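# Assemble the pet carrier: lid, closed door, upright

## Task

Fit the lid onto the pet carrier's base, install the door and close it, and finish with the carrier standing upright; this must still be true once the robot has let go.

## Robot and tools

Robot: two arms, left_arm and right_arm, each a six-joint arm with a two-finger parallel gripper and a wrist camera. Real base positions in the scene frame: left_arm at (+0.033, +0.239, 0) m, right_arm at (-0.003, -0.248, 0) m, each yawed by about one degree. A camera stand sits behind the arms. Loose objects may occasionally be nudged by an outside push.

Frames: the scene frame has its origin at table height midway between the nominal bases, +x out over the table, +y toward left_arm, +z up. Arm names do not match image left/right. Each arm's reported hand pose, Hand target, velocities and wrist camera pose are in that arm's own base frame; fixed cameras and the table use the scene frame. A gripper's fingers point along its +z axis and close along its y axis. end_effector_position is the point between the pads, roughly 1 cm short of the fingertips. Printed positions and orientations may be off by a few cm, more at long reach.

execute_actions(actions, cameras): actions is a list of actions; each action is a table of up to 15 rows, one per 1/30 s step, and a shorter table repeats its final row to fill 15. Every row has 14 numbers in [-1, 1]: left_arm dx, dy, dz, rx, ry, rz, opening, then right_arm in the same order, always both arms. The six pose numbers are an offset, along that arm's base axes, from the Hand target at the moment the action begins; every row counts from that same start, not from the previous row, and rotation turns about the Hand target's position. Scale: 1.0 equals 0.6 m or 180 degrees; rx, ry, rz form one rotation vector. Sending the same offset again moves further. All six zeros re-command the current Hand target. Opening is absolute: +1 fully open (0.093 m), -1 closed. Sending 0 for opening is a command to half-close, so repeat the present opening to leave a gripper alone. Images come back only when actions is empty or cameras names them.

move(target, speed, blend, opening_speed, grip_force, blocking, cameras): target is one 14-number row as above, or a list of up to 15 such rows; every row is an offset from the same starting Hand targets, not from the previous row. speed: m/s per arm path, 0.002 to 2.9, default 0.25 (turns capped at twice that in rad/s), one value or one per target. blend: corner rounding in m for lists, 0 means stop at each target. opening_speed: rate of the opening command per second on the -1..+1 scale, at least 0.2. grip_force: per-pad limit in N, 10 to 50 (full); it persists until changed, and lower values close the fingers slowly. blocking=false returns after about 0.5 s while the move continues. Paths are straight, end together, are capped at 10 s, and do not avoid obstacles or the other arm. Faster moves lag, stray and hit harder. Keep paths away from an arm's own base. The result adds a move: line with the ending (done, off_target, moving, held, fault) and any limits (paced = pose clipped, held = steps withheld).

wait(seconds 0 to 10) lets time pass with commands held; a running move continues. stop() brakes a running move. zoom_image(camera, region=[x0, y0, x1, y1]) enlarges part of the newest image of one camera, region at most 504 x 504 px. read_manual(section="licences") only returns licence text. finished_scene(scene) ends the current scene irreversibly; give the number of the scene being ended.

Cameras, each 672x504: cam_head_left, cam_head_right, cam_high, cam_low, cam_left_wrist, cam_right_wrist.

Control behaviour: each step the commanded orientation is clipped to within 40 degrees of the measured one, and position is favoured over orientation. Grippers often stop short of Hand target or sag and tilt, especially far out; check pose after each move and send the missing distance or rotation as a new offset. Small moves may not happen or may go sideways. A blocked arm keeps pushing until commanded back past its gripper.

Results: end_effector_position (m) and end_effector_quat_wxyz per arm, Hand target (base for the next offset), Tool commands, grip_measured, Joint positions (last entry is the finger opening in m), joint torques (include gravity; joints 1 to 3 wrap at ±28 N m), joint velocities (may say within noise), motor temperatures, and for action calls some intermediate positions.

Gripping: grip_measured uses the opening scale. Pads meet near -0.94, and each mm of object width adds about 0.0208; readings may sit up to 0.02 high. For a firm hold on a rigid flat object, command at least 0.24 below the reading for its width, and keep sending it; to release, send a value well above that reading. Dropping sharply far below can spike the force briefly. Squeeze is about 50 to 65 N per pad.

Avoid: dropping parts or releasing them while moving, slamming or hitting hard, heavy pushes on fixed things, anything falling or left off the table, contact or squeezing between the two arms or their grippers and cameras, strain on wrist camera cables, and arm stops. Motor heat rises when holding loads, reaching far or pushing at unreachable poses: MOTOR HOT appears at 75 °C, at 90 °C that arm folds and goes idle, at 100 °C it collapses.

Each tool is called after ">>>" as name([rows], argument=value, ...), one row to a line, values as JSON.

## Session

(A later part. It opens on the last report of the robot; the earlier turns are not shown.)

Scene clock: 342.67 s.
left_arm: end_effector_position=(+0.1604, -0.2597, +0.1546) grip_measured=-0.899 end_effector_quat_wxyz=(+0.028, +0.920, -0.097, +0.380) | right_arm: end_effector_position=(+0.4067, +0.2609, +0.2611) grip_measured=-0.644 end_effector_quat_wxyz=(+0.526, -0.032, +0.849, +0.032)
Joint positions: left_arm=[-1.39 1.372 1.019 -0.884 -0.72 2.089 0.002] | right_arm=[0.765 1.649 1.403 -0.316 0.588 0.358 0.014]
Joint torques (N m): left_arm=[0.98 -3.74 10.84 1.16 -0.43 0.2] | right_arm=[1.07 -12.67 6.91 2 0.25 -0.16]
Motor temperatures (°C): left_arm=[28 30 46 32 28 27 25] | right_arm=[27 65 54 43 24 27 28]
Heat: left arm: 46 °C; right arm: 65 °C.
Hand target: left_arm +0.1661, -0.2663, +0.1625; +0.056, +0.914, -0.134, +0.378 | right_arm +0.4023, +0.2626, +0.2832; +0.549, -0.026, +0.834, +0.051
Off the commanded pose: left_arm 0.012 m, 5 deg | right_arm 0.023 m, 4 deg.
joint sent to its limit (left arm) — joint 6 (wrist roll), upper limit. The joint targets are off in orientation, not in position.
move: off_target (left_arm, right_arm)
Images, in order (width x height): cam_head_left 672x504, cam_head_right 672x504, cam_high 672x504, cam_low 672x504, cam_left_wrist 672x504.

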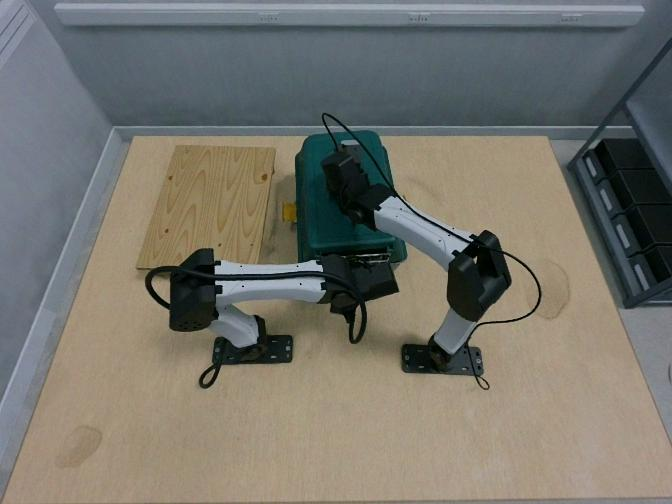

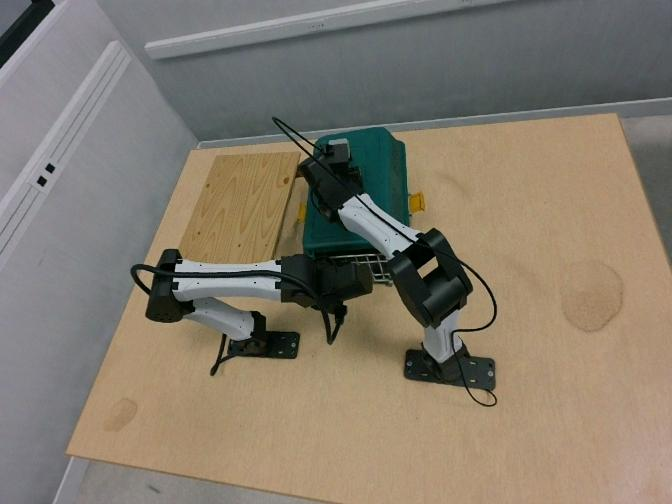

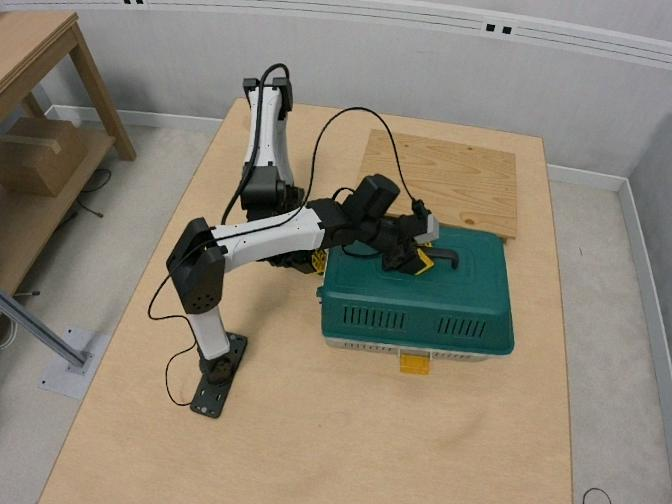

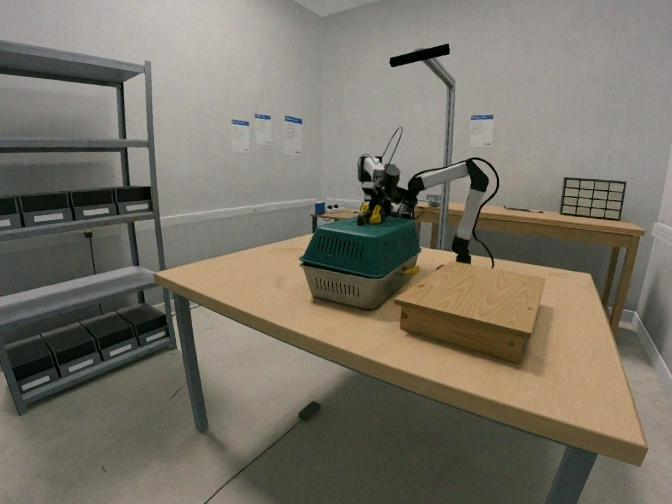

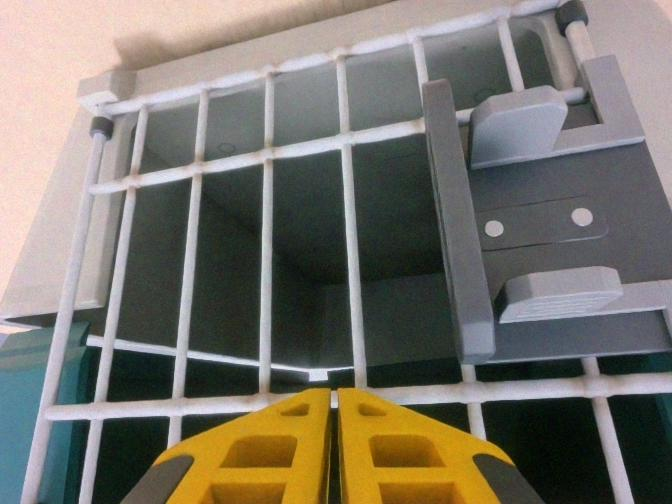

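>>> move(target=[0,0,0,0,0,0,-0.9,0.0,-0.002,-0.012,-0.012,0.013,0,-1], speed=0.03, cameras=["cam_head_left","cam_high","cam_low","cam_head_right","cam_left_wrist"])

>>> zoom_image(camera="cam_head_right", region=[300, 240, 330, 270])

>>> zoom_image(camera="cam_head_left", region=[370, 230, 410, 270])

>>> zoom_image(camera="cam_high", region=[305, 280, 335, 310])

>>> zoom_image(camera="cam_low", region=[250, 160, 460, 320])

Scene clock: 411.50 s.
left_arm: end_effector_position=(+0.1604, -0.2597, +0.1546) grip_measured=-0.899 end_effector_quat_wxyz=(+0.028, +0.920, -0.097, +0.380) | right_arm: end_effector_position=(+0.4060, +0.2591, +0.2595) grip_measured=-0.644 end_effector_quat_wxyz=(+0.524, -0.033, +0.851, +0.026)
Joint positions: left_arm=[-1.39 1.372 1.019 -0.884 -0.72 2.089 0.002] | right_arm=[0.765 1.649 1.403 -0.327 0.593 0.358 0.014]
Joint torques (N m): left_arm=[0.98 -3.74 10.85 1.16 -0.43 0.2] | right_arm=[0.87 -10.99 9.55 1.46 0.18 -0.17]
Motor temperatures (°C): left_arm=[28 30 48 32 28 27 25] | right_arm=[27 64 51 40 24 27 28]
Heat: left arm: 48 °C; right arm: 64 °C.
Hand target: left_arm +0.1661, -0.2663, +0.1625; +0.056, +0.914, -0.134, +0.378 | right_arm +0.4023, +0.2613, +0.2760; +0.531, -0.035, +0.846, +0.035
Off the commanded pose: left_arm 0.012 m, 5 deg | right_arm 0.017 m, 1 deg.
joint sent to its limit (left arm) — joint 6 (wrist roll), upper limit. The joint targets are off in orientation, not in position.
move: off_target (left_arm, right_arm)
Images, in order (width x height): cam_head_left 672x504, cam_head_right 672x504, cam_high 672x504, cam_low 672x504, cam_left_wrist 672x504.

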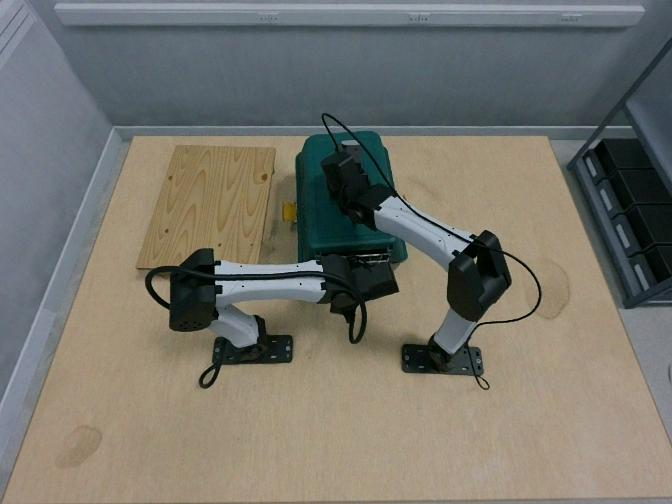

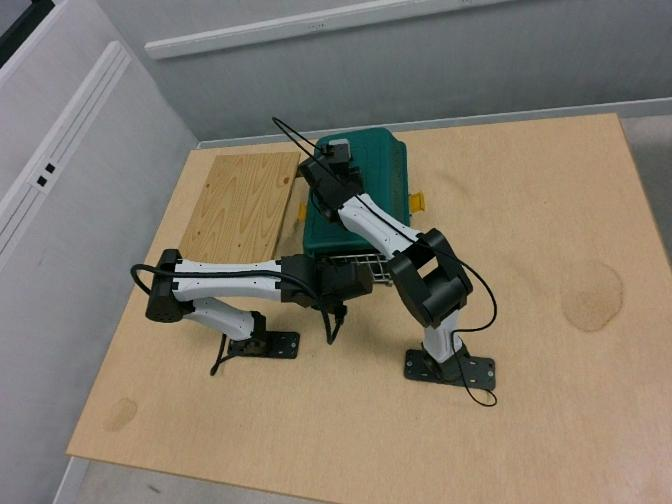

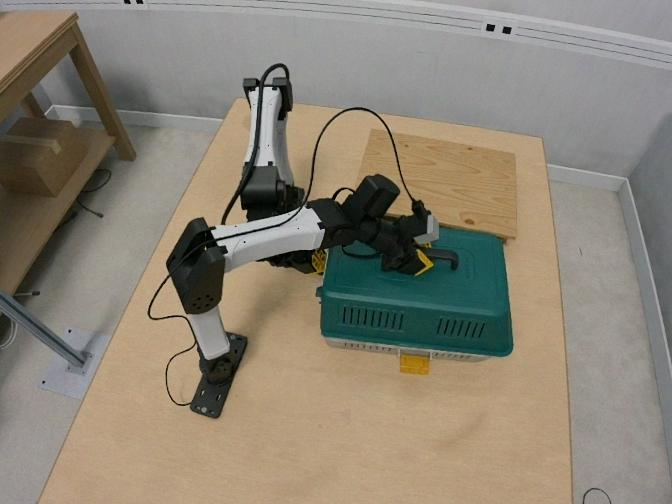

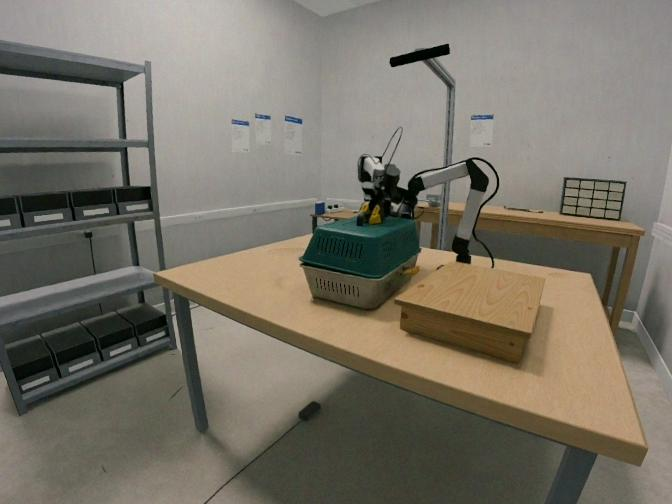

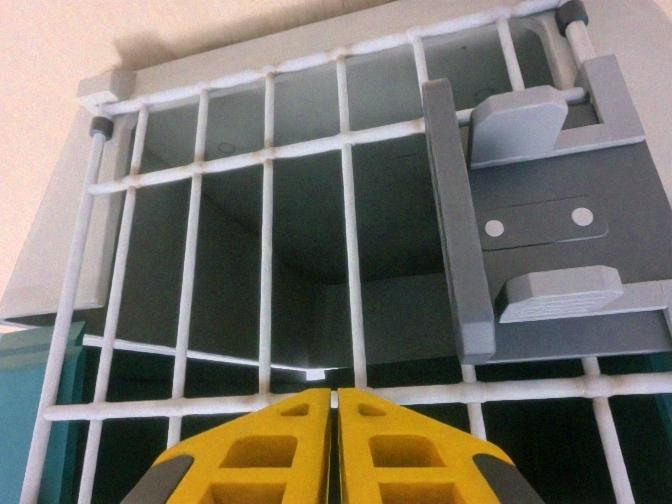

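Scaled by 16.800 from the camera's 672x504 image, which has a finer 960x720 frame.

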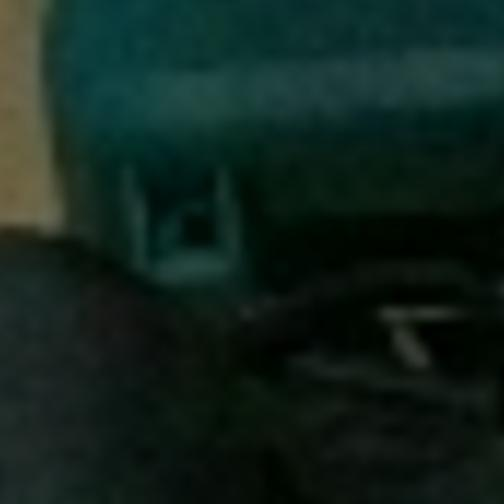

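Scaled by 12.600 from the camera's 672x504 image, which has a finer 960x720 frame.

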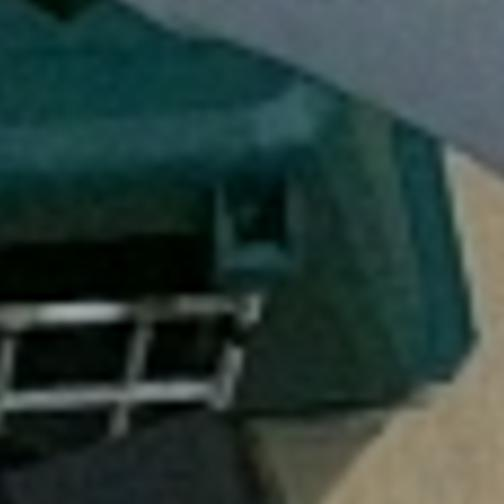

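Scaled by 16.800 from the camera's 672x504 image, which has a finer 960x720 frame.

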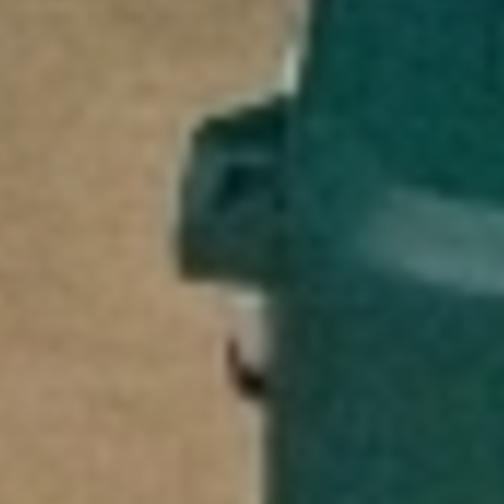

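Scaled by 2.400 from the camera's 672x504 image, which has a finer 960x720 frame.

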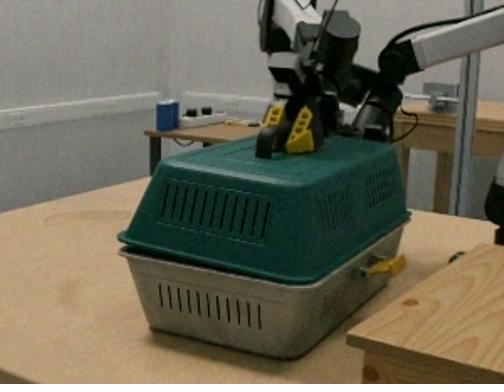

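>>> move(target=[0,0,0,0,0,0,-0.9,0.004,0,-0.03,-0.004,0.008,0,-1], speed=0.03, cameras=["cam_head_left","cam_high","cam_low","cam_head_right","cam_left_wrist"])

>>> zoom_image(camera="cam_head_right", region=[300, 240, 330, 270])

>>> zoom_image(camera="cam_head_left", region=[370, 230, 410, 270])

>>> zoom_image(camera="cam_high", region=[305, 280, 335, 310])

>>> zoom_image(camera="cam_low", region=[250, 160, 460, 320])

>>> zoom_image(camera="cam_head_left", region=[300, 230, 340, 270])

Scene clock: 422.83 s.
left_arm: end_effector_position=(+0.1604, -0.2597, +0.1546) grip_measured=-0.899 end_effector_quat_wxyz=(+0.028, +0.920, -0.097, +0.380) | right_arm: end_effector_position=(+0.4064, +0.2586, +0.2595) grip_measured=-0.644 end_effector_quat_wxyz=(+0.524, -0.032, +0.851, +0.026)
Joint positions: left_arm=[-1.39 1.372 1.019 -0.884 -0.72 2.089 0.002] | right_arm=[0.763 1.649 1.403 -0.327 0.593 0.358 0.014]
Joint torques (N m): left_arm=[0.98 -3.74 10.85 1.16 -0.43 0.2] | right_arm=[0.44 -9.35 7.28 1.62 0.1 -0.13]
Motor temperatures (°C): left_arm=[28 30 48 32 28 27 25] | right_arm=[27 63 52 40 24 27 28]
Heat: left arm: 48 °C; right arm: 63 °C.
Hand target: left_arm +0.1661, -0.2663, +0.1625; +0.056, +0.914, -0.134, +0.378 | right_arm +0.4047, +0.2613, +0.2580; +0.520, -0.038, +0.853, +0.031
Off the commanded pose: left_arm 0.012 m, 5 deg | right_arm 0.004 m, 1 deg.
joint sent to its limit (left arm) — joint 6 (wrist roll), upper limit. The joint targets are off in orientation, not in position.
move: off_target (left_arm)
Images, in order (width x height): cam_head_left 672x504, cam_head_right 672x504, cam_high 672x504, cam_low 672x504, cam_left_wrist 672x504.

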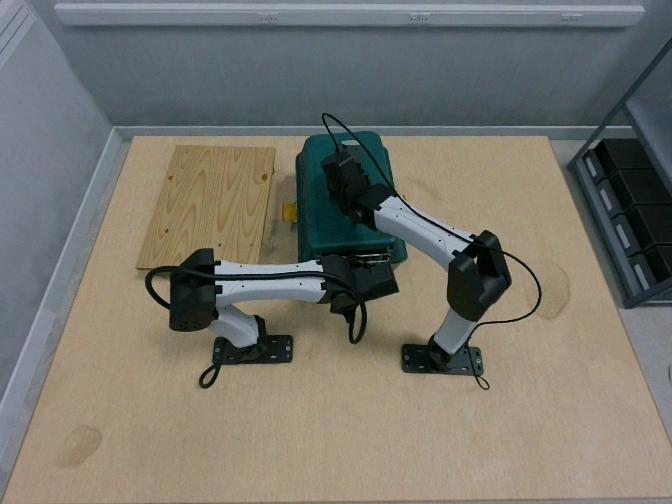

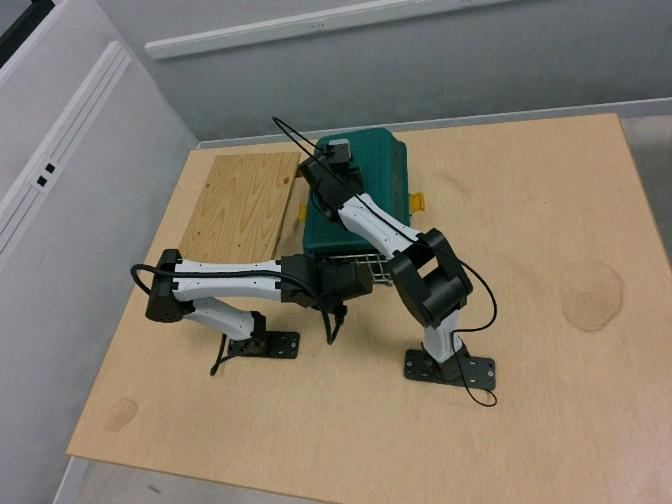

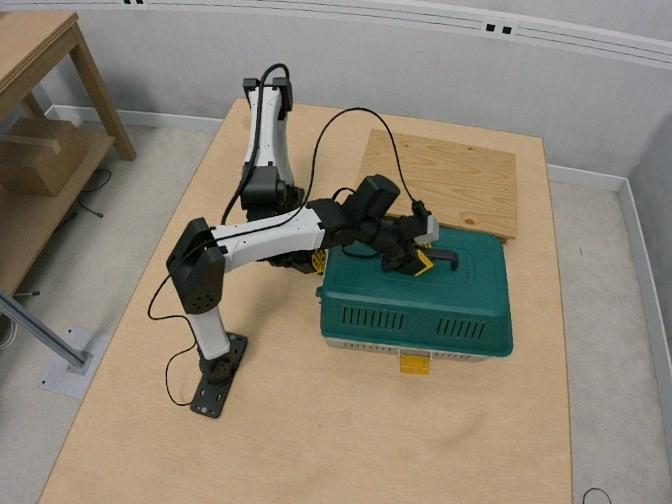

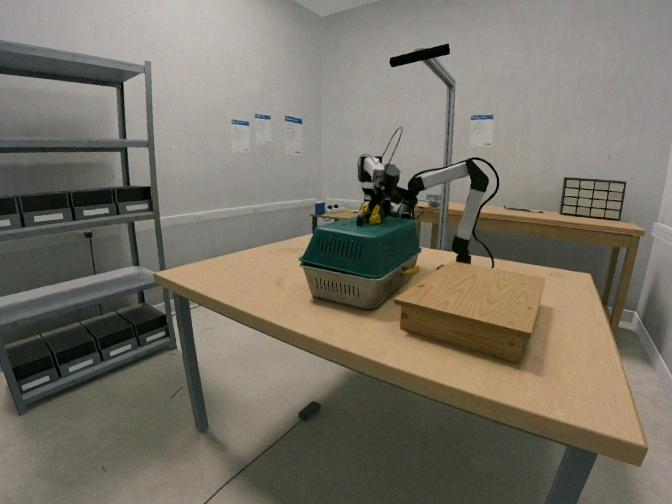

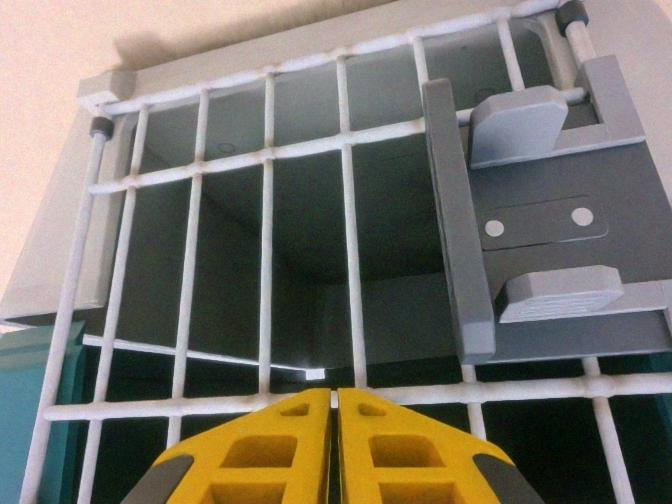

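Scaled by 16.800 from the camera's 672x504 image, which has a finer 960x720 frame.

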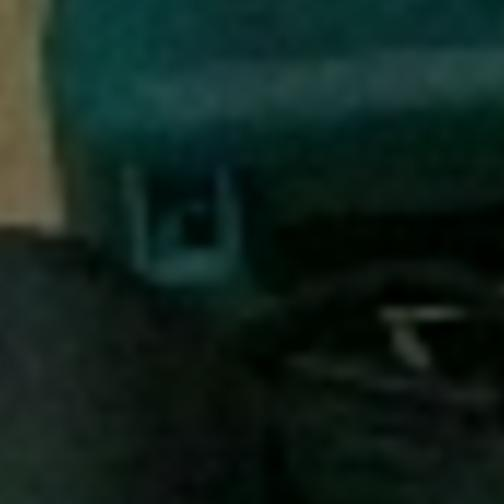

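Scaled by 12.600 from the camera's 672x504 image, which has a finer 960x720 frame.

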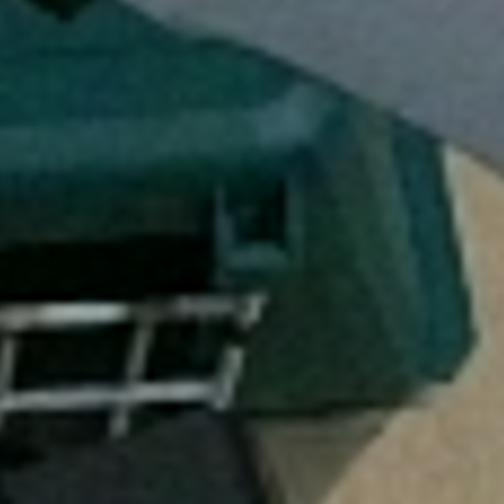

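Scaled by 16.800 from the camera's 672x504 image, which has a finer 960x720 frame.

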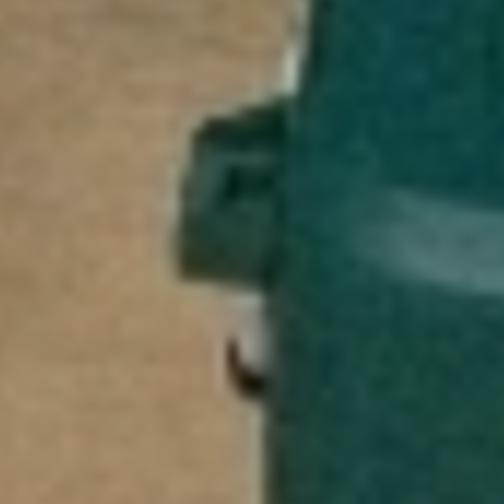

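Scaled by 2.400 from the camera's 672x504 image, which has a finer 960x720 frame.

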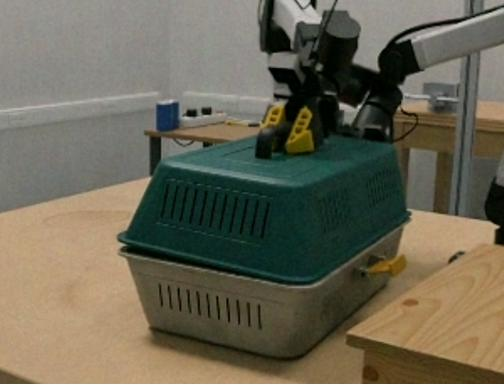

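Scaled by 12.600 from the camera's 672x504 image, which has a finer 960x720 frame.

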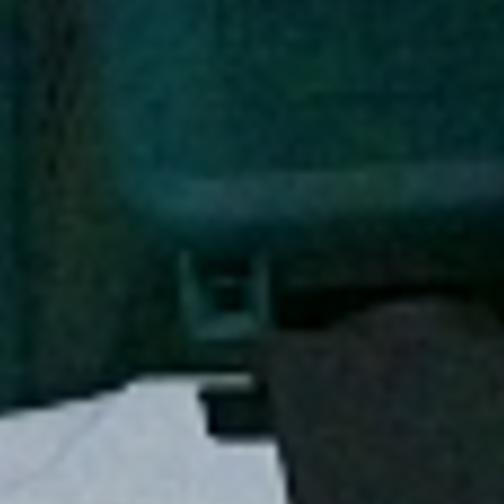

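>>> move([
  [0,0,0,0,0,0,-0.9,0.0,0,0.05,0,-0.018,0,-1],
  [0,0,0,0,0,0,-0.9,0.01,0.007,0.05,0,-0.018,0,-1],
  [0,0,0,0,0,0,-0.9,0.01,0.007,0.01,0,-0.006,0,-1],
], speed=0.04, cameras=["cam_head_left","cam_high","cam_low","cam_head_right","cam_left_wrist"])

>>> zoom_image(camera="cam_head_right", region=[300, 240, 330, 270])

>>> zoom_image(camera="cam_head_left", region=[370, 230, 410, 270])

>>> zoom_image(camera="cam_high", region=[305, 280, 335, 310])

>>> zoom_image(camera="cam_low", region=[250, 160, 460, 320])

Scene clock: 449.00 s.
left_arm: end_effector_position=(+0.1604, -0.2597, +0.1546) grip_measured=-0.899 end_effector_quat_wxyz=(+0.028, +0.920, -0.097, +0.380) | right_arm: end_effector_position=(+0.4081, +0.2604, +0.2607) grip_measured=-0.644 end_effector_quat_wxyz=(+0.520, -0.042, +0.853, +0.018)
Joint positions: left_arm=[-1.39 1.372 1.019 -0.884 -0.72 2.089 0.002] | right_arm=[0.763 1.664 1.434 -0.356 0.592 0.34 0.014]
Joint torques (N m): left_arm=[0.99 -3.75 10.85 1.16 -0.43 0.2] | right_arm=[0.42 -9.07 7.17 1.99 0.16 -0.06]
Motor temperatures (°C): left_arm=[28 30 49 32 28 27 25] | right_arm=[27 59 52 40 24 27 28]
Heat: left arm: 49 °C; right arm: 59 °C.
Hand target: left_arm +0.1661, -0.2663, +0.1625; +0.056, +0.914, -0.134, +0.378 | right_arm +0.4108, +0.2655, +0.2639; +0.528, -0.039, +0.848, +0.030
Off the commanded pose: left_arm 0.012 m, 5 deg | right_arm 0.007 m, 2 deg.
joint sent to its limit (left arm) — joint 6 (wrist roll), upper limit. The joint targets are off in orientation, not in position.
move: off_target (left_arm)
Images, in order (width x height): cam_head_left 672x504, cam_head_right 672x504, cam_high 672x504, cam_low 672x504, cam_left_wrist 672x504.

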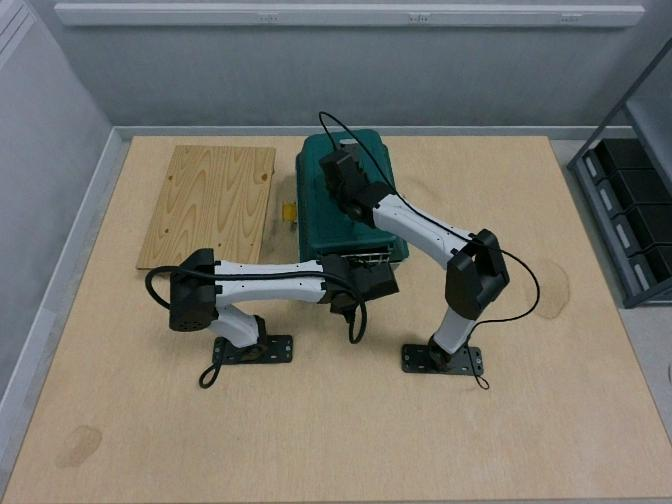

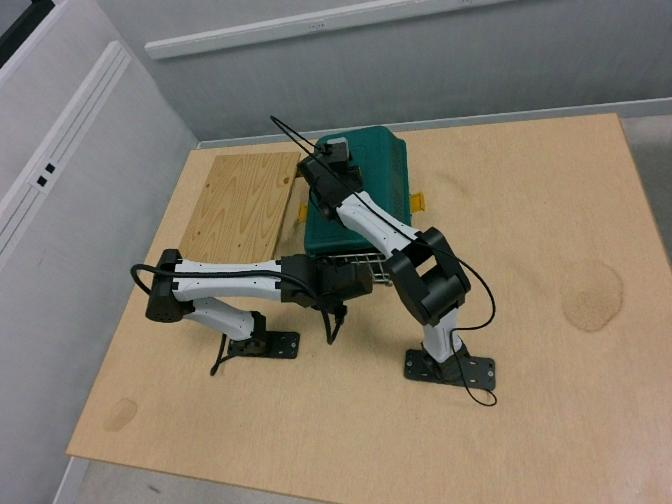

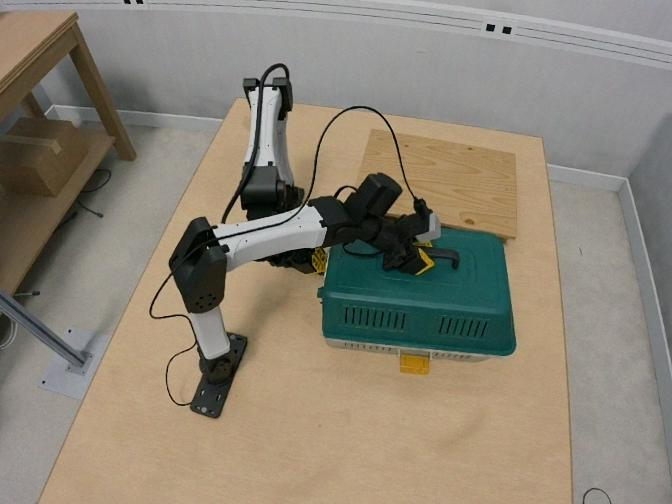

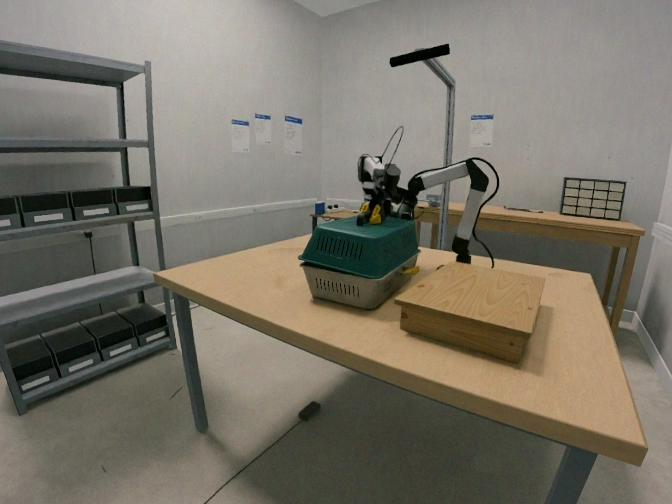

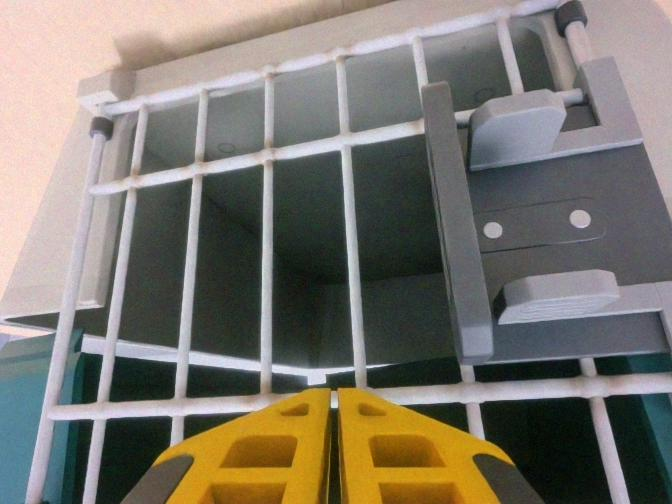

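Scaled by 16.800 from the camera's 672x504 image, which has a finer 960x720 frame.

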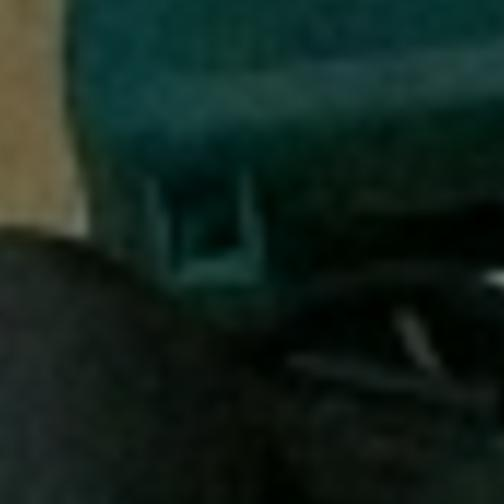

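Scaled by 12.600 from the camera's 672x504 image, which has a finer 960x720 frame.

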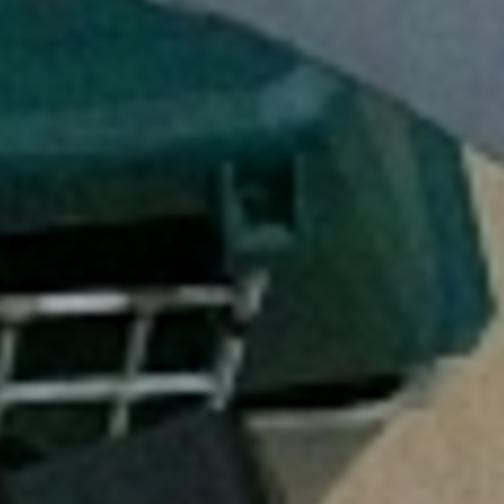

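Scaled by 16.800 from the camera's 672x504 image, which has a finer 960x720 frame.

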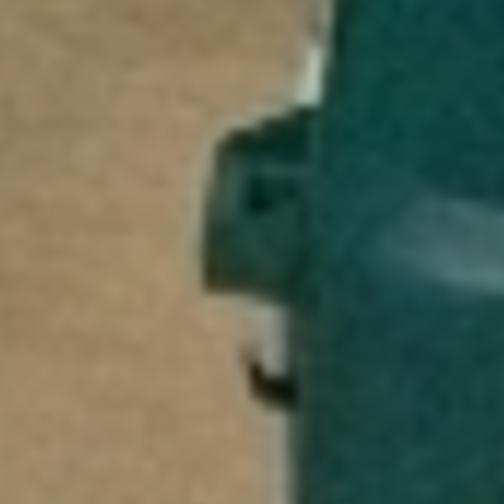

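Scaled by 2.400 from the camera's 672x504 image, which has a finer 960x720 frame.

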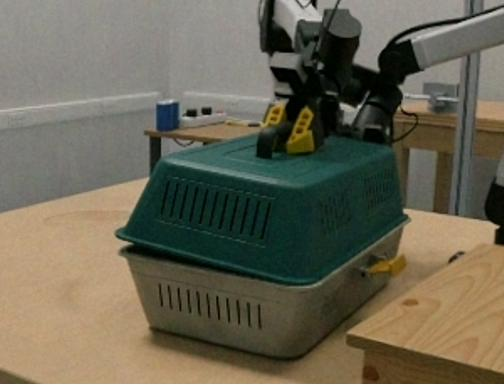

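>>> move([
  [0,0,0,0,0,0,-0.9,0.0,0,0.035,0,-0.012,0,-1],
  [0,0,0,0,0,0,-0.9,-0.003,-0.012,0.035,0,-0.012,0,-1],
  [0,0,0,0,0,0,-0.9,-0.003,-0.012,0.0,0,0,0,-1],
], speed=0.04, cameras=["cam_head_left","cam_high","cam_low","cam_head_right","cam_left_wrist"])

>>> zoom_image(camera="cam_head_right", region=[300, 240, 330, 270])

>>> zoom_image(camera="cam_head_left", region=[370, 230, 410, 270])

>>> zoom_image(camera="cam_high", region=[305, 280, 335, 310])

>>> zoom_image(camera="cam_low", region=[250, 160, 460, 320])

>>> zoom_image(camera="cam_head_left", region=[300, 230, 340, 270])

Scene clock: 470.87 s.
left_arm: end_effector_position=(+0.1604, -0.2597, +0.1546) grip_measured=-0.899 end_effector_quat_wxyz=(+0.028, +0.920, -0.097, +0.380) | right_arm: end_effector_position=(+0.4097, +0.2599, +0.2569) grip_measured=-0.644 end_effector_quat_wxyz=(+0.521, -0.039, +0.853, +0.022)
Joint positions: left_arm=[-1.39 1.372 1.019 -0.884 -0.72 2.089 0.002] | right_arm=[0.758 1.664 1.416 -0.332 0.585 0.344 0.014]
Joint torques (N m): left_arm=[0.98 -3.74 10.84 1.16 -0.43 0.2] | right_arm=[-0.09 -11.12 6.49 1.83 0.14 -0.19]
Motor temperatures (°C): left_arm=[28 30 49 31 28 27 25] | right_arm=[27 60 55 41 24 27 28]
Heat: left arm: 49 °C; right arm: 60 °C.
Hand target: left_arm +0.1661, -0.2663, +0.1625; +0.056, +0.914, -0.134, +0.378 | right_arm +0.4089, +0.2584, +0.2639; +0.528, -0.039, +0.848, +0.030
Off the commanded pose: left_arm 0.012 m, 5 deg | right_arm 0.007 m, 1 deg.
joint sent to its limit (left arm) — joint 6 (wrist roll), upper limit. The joint targets are off in orientation, not in position.
move: off_target (left_arm)
Images, in order (width x height): cam_head_left 672x504, cam_head_right 672x504, cam_high 672x504, cam_low 672x504, cam_left_wrist 672x504.

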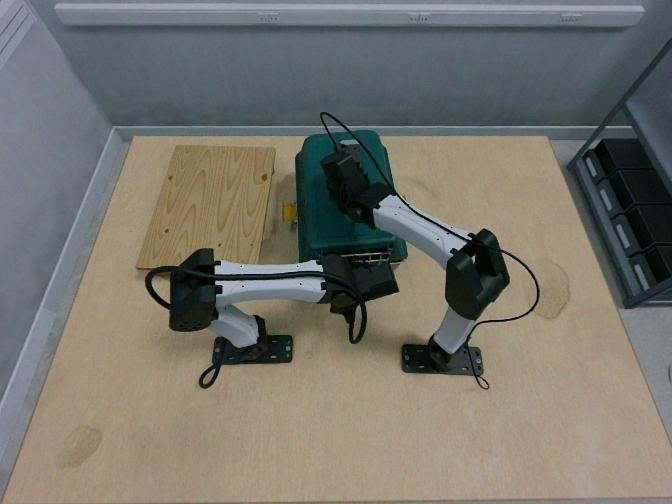

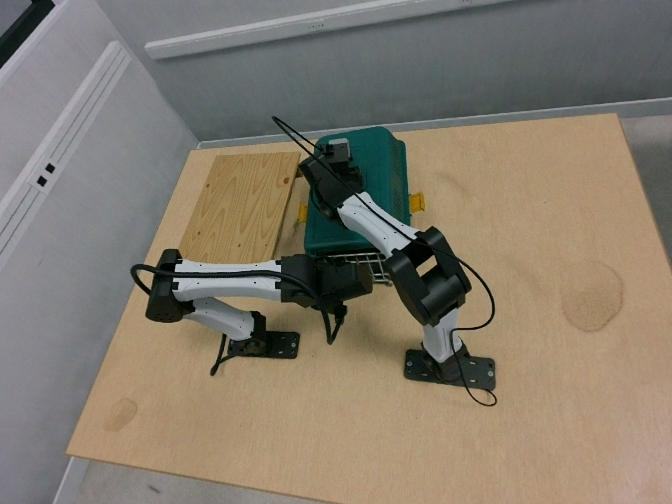

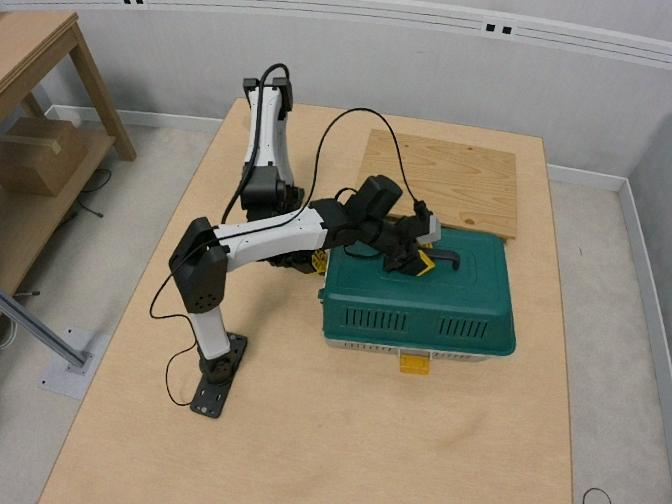

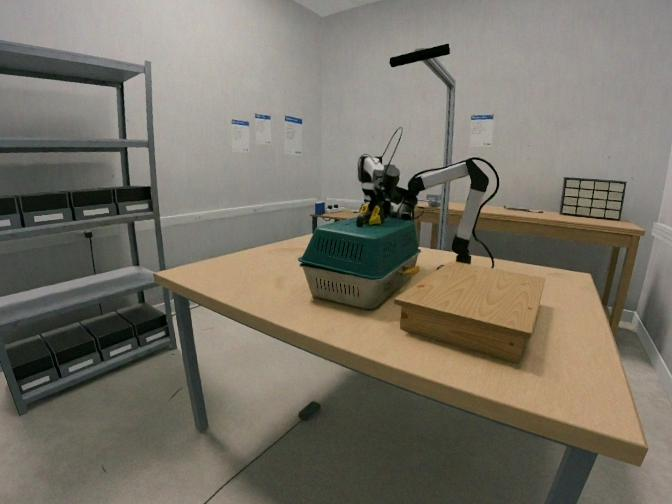

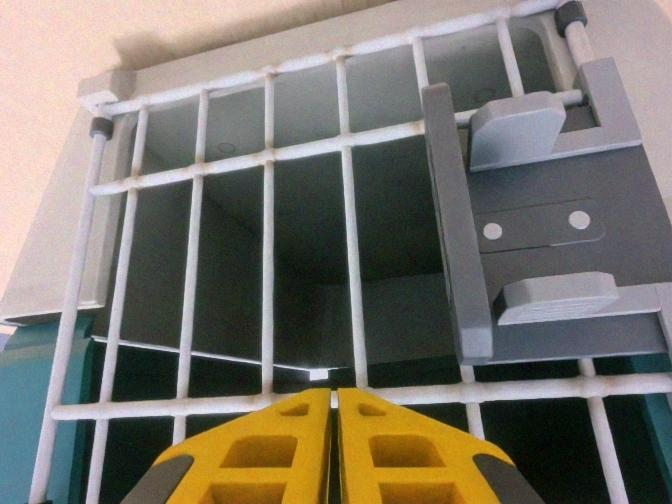

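Scaled by 16.800 from the camera's 672x504 image, which has a finer 960x720 frame.

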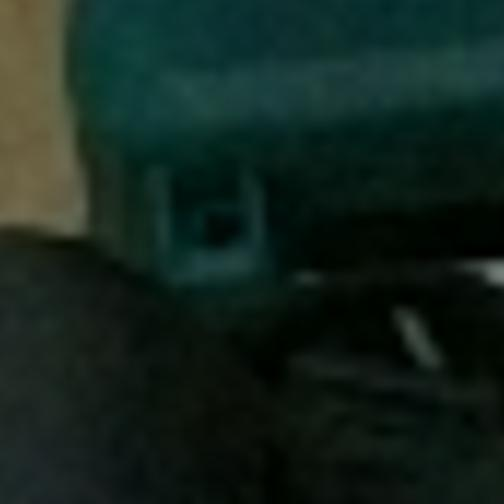

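Scaled by 12.600 from the camera's 672x504 image, which has a finer 960x720 frame.

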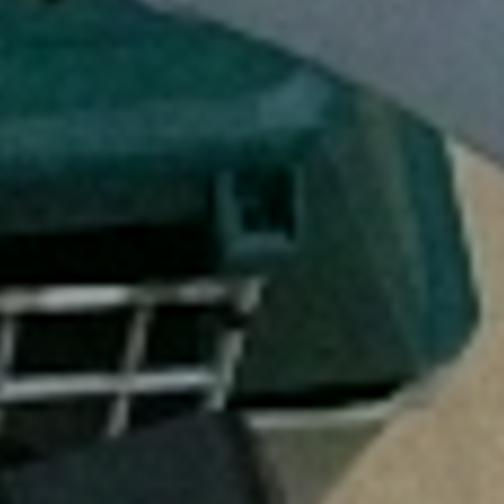

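Scaled by 16.800 from the camera's 672x504 image, which has a finer 960x720 frame.

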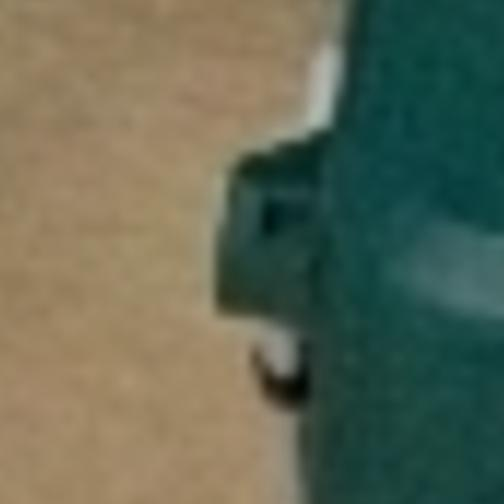

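Scaled by 2.400 from the camera's 672x504 image, which has a finer 960x720 frame.

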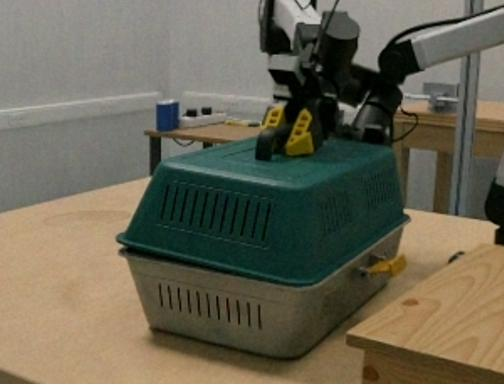

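Scaled by 12.600 from the camera's 672x504 image, which has a finer 960x720 frame.

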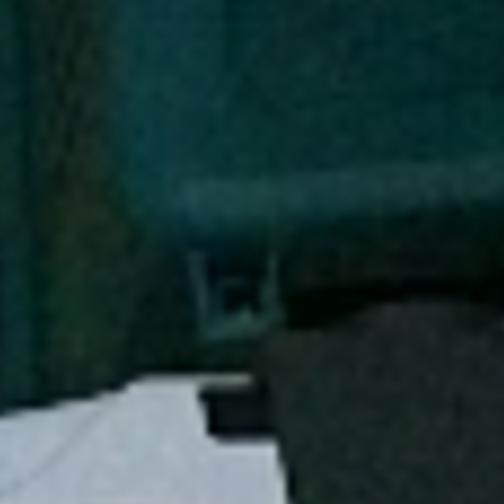

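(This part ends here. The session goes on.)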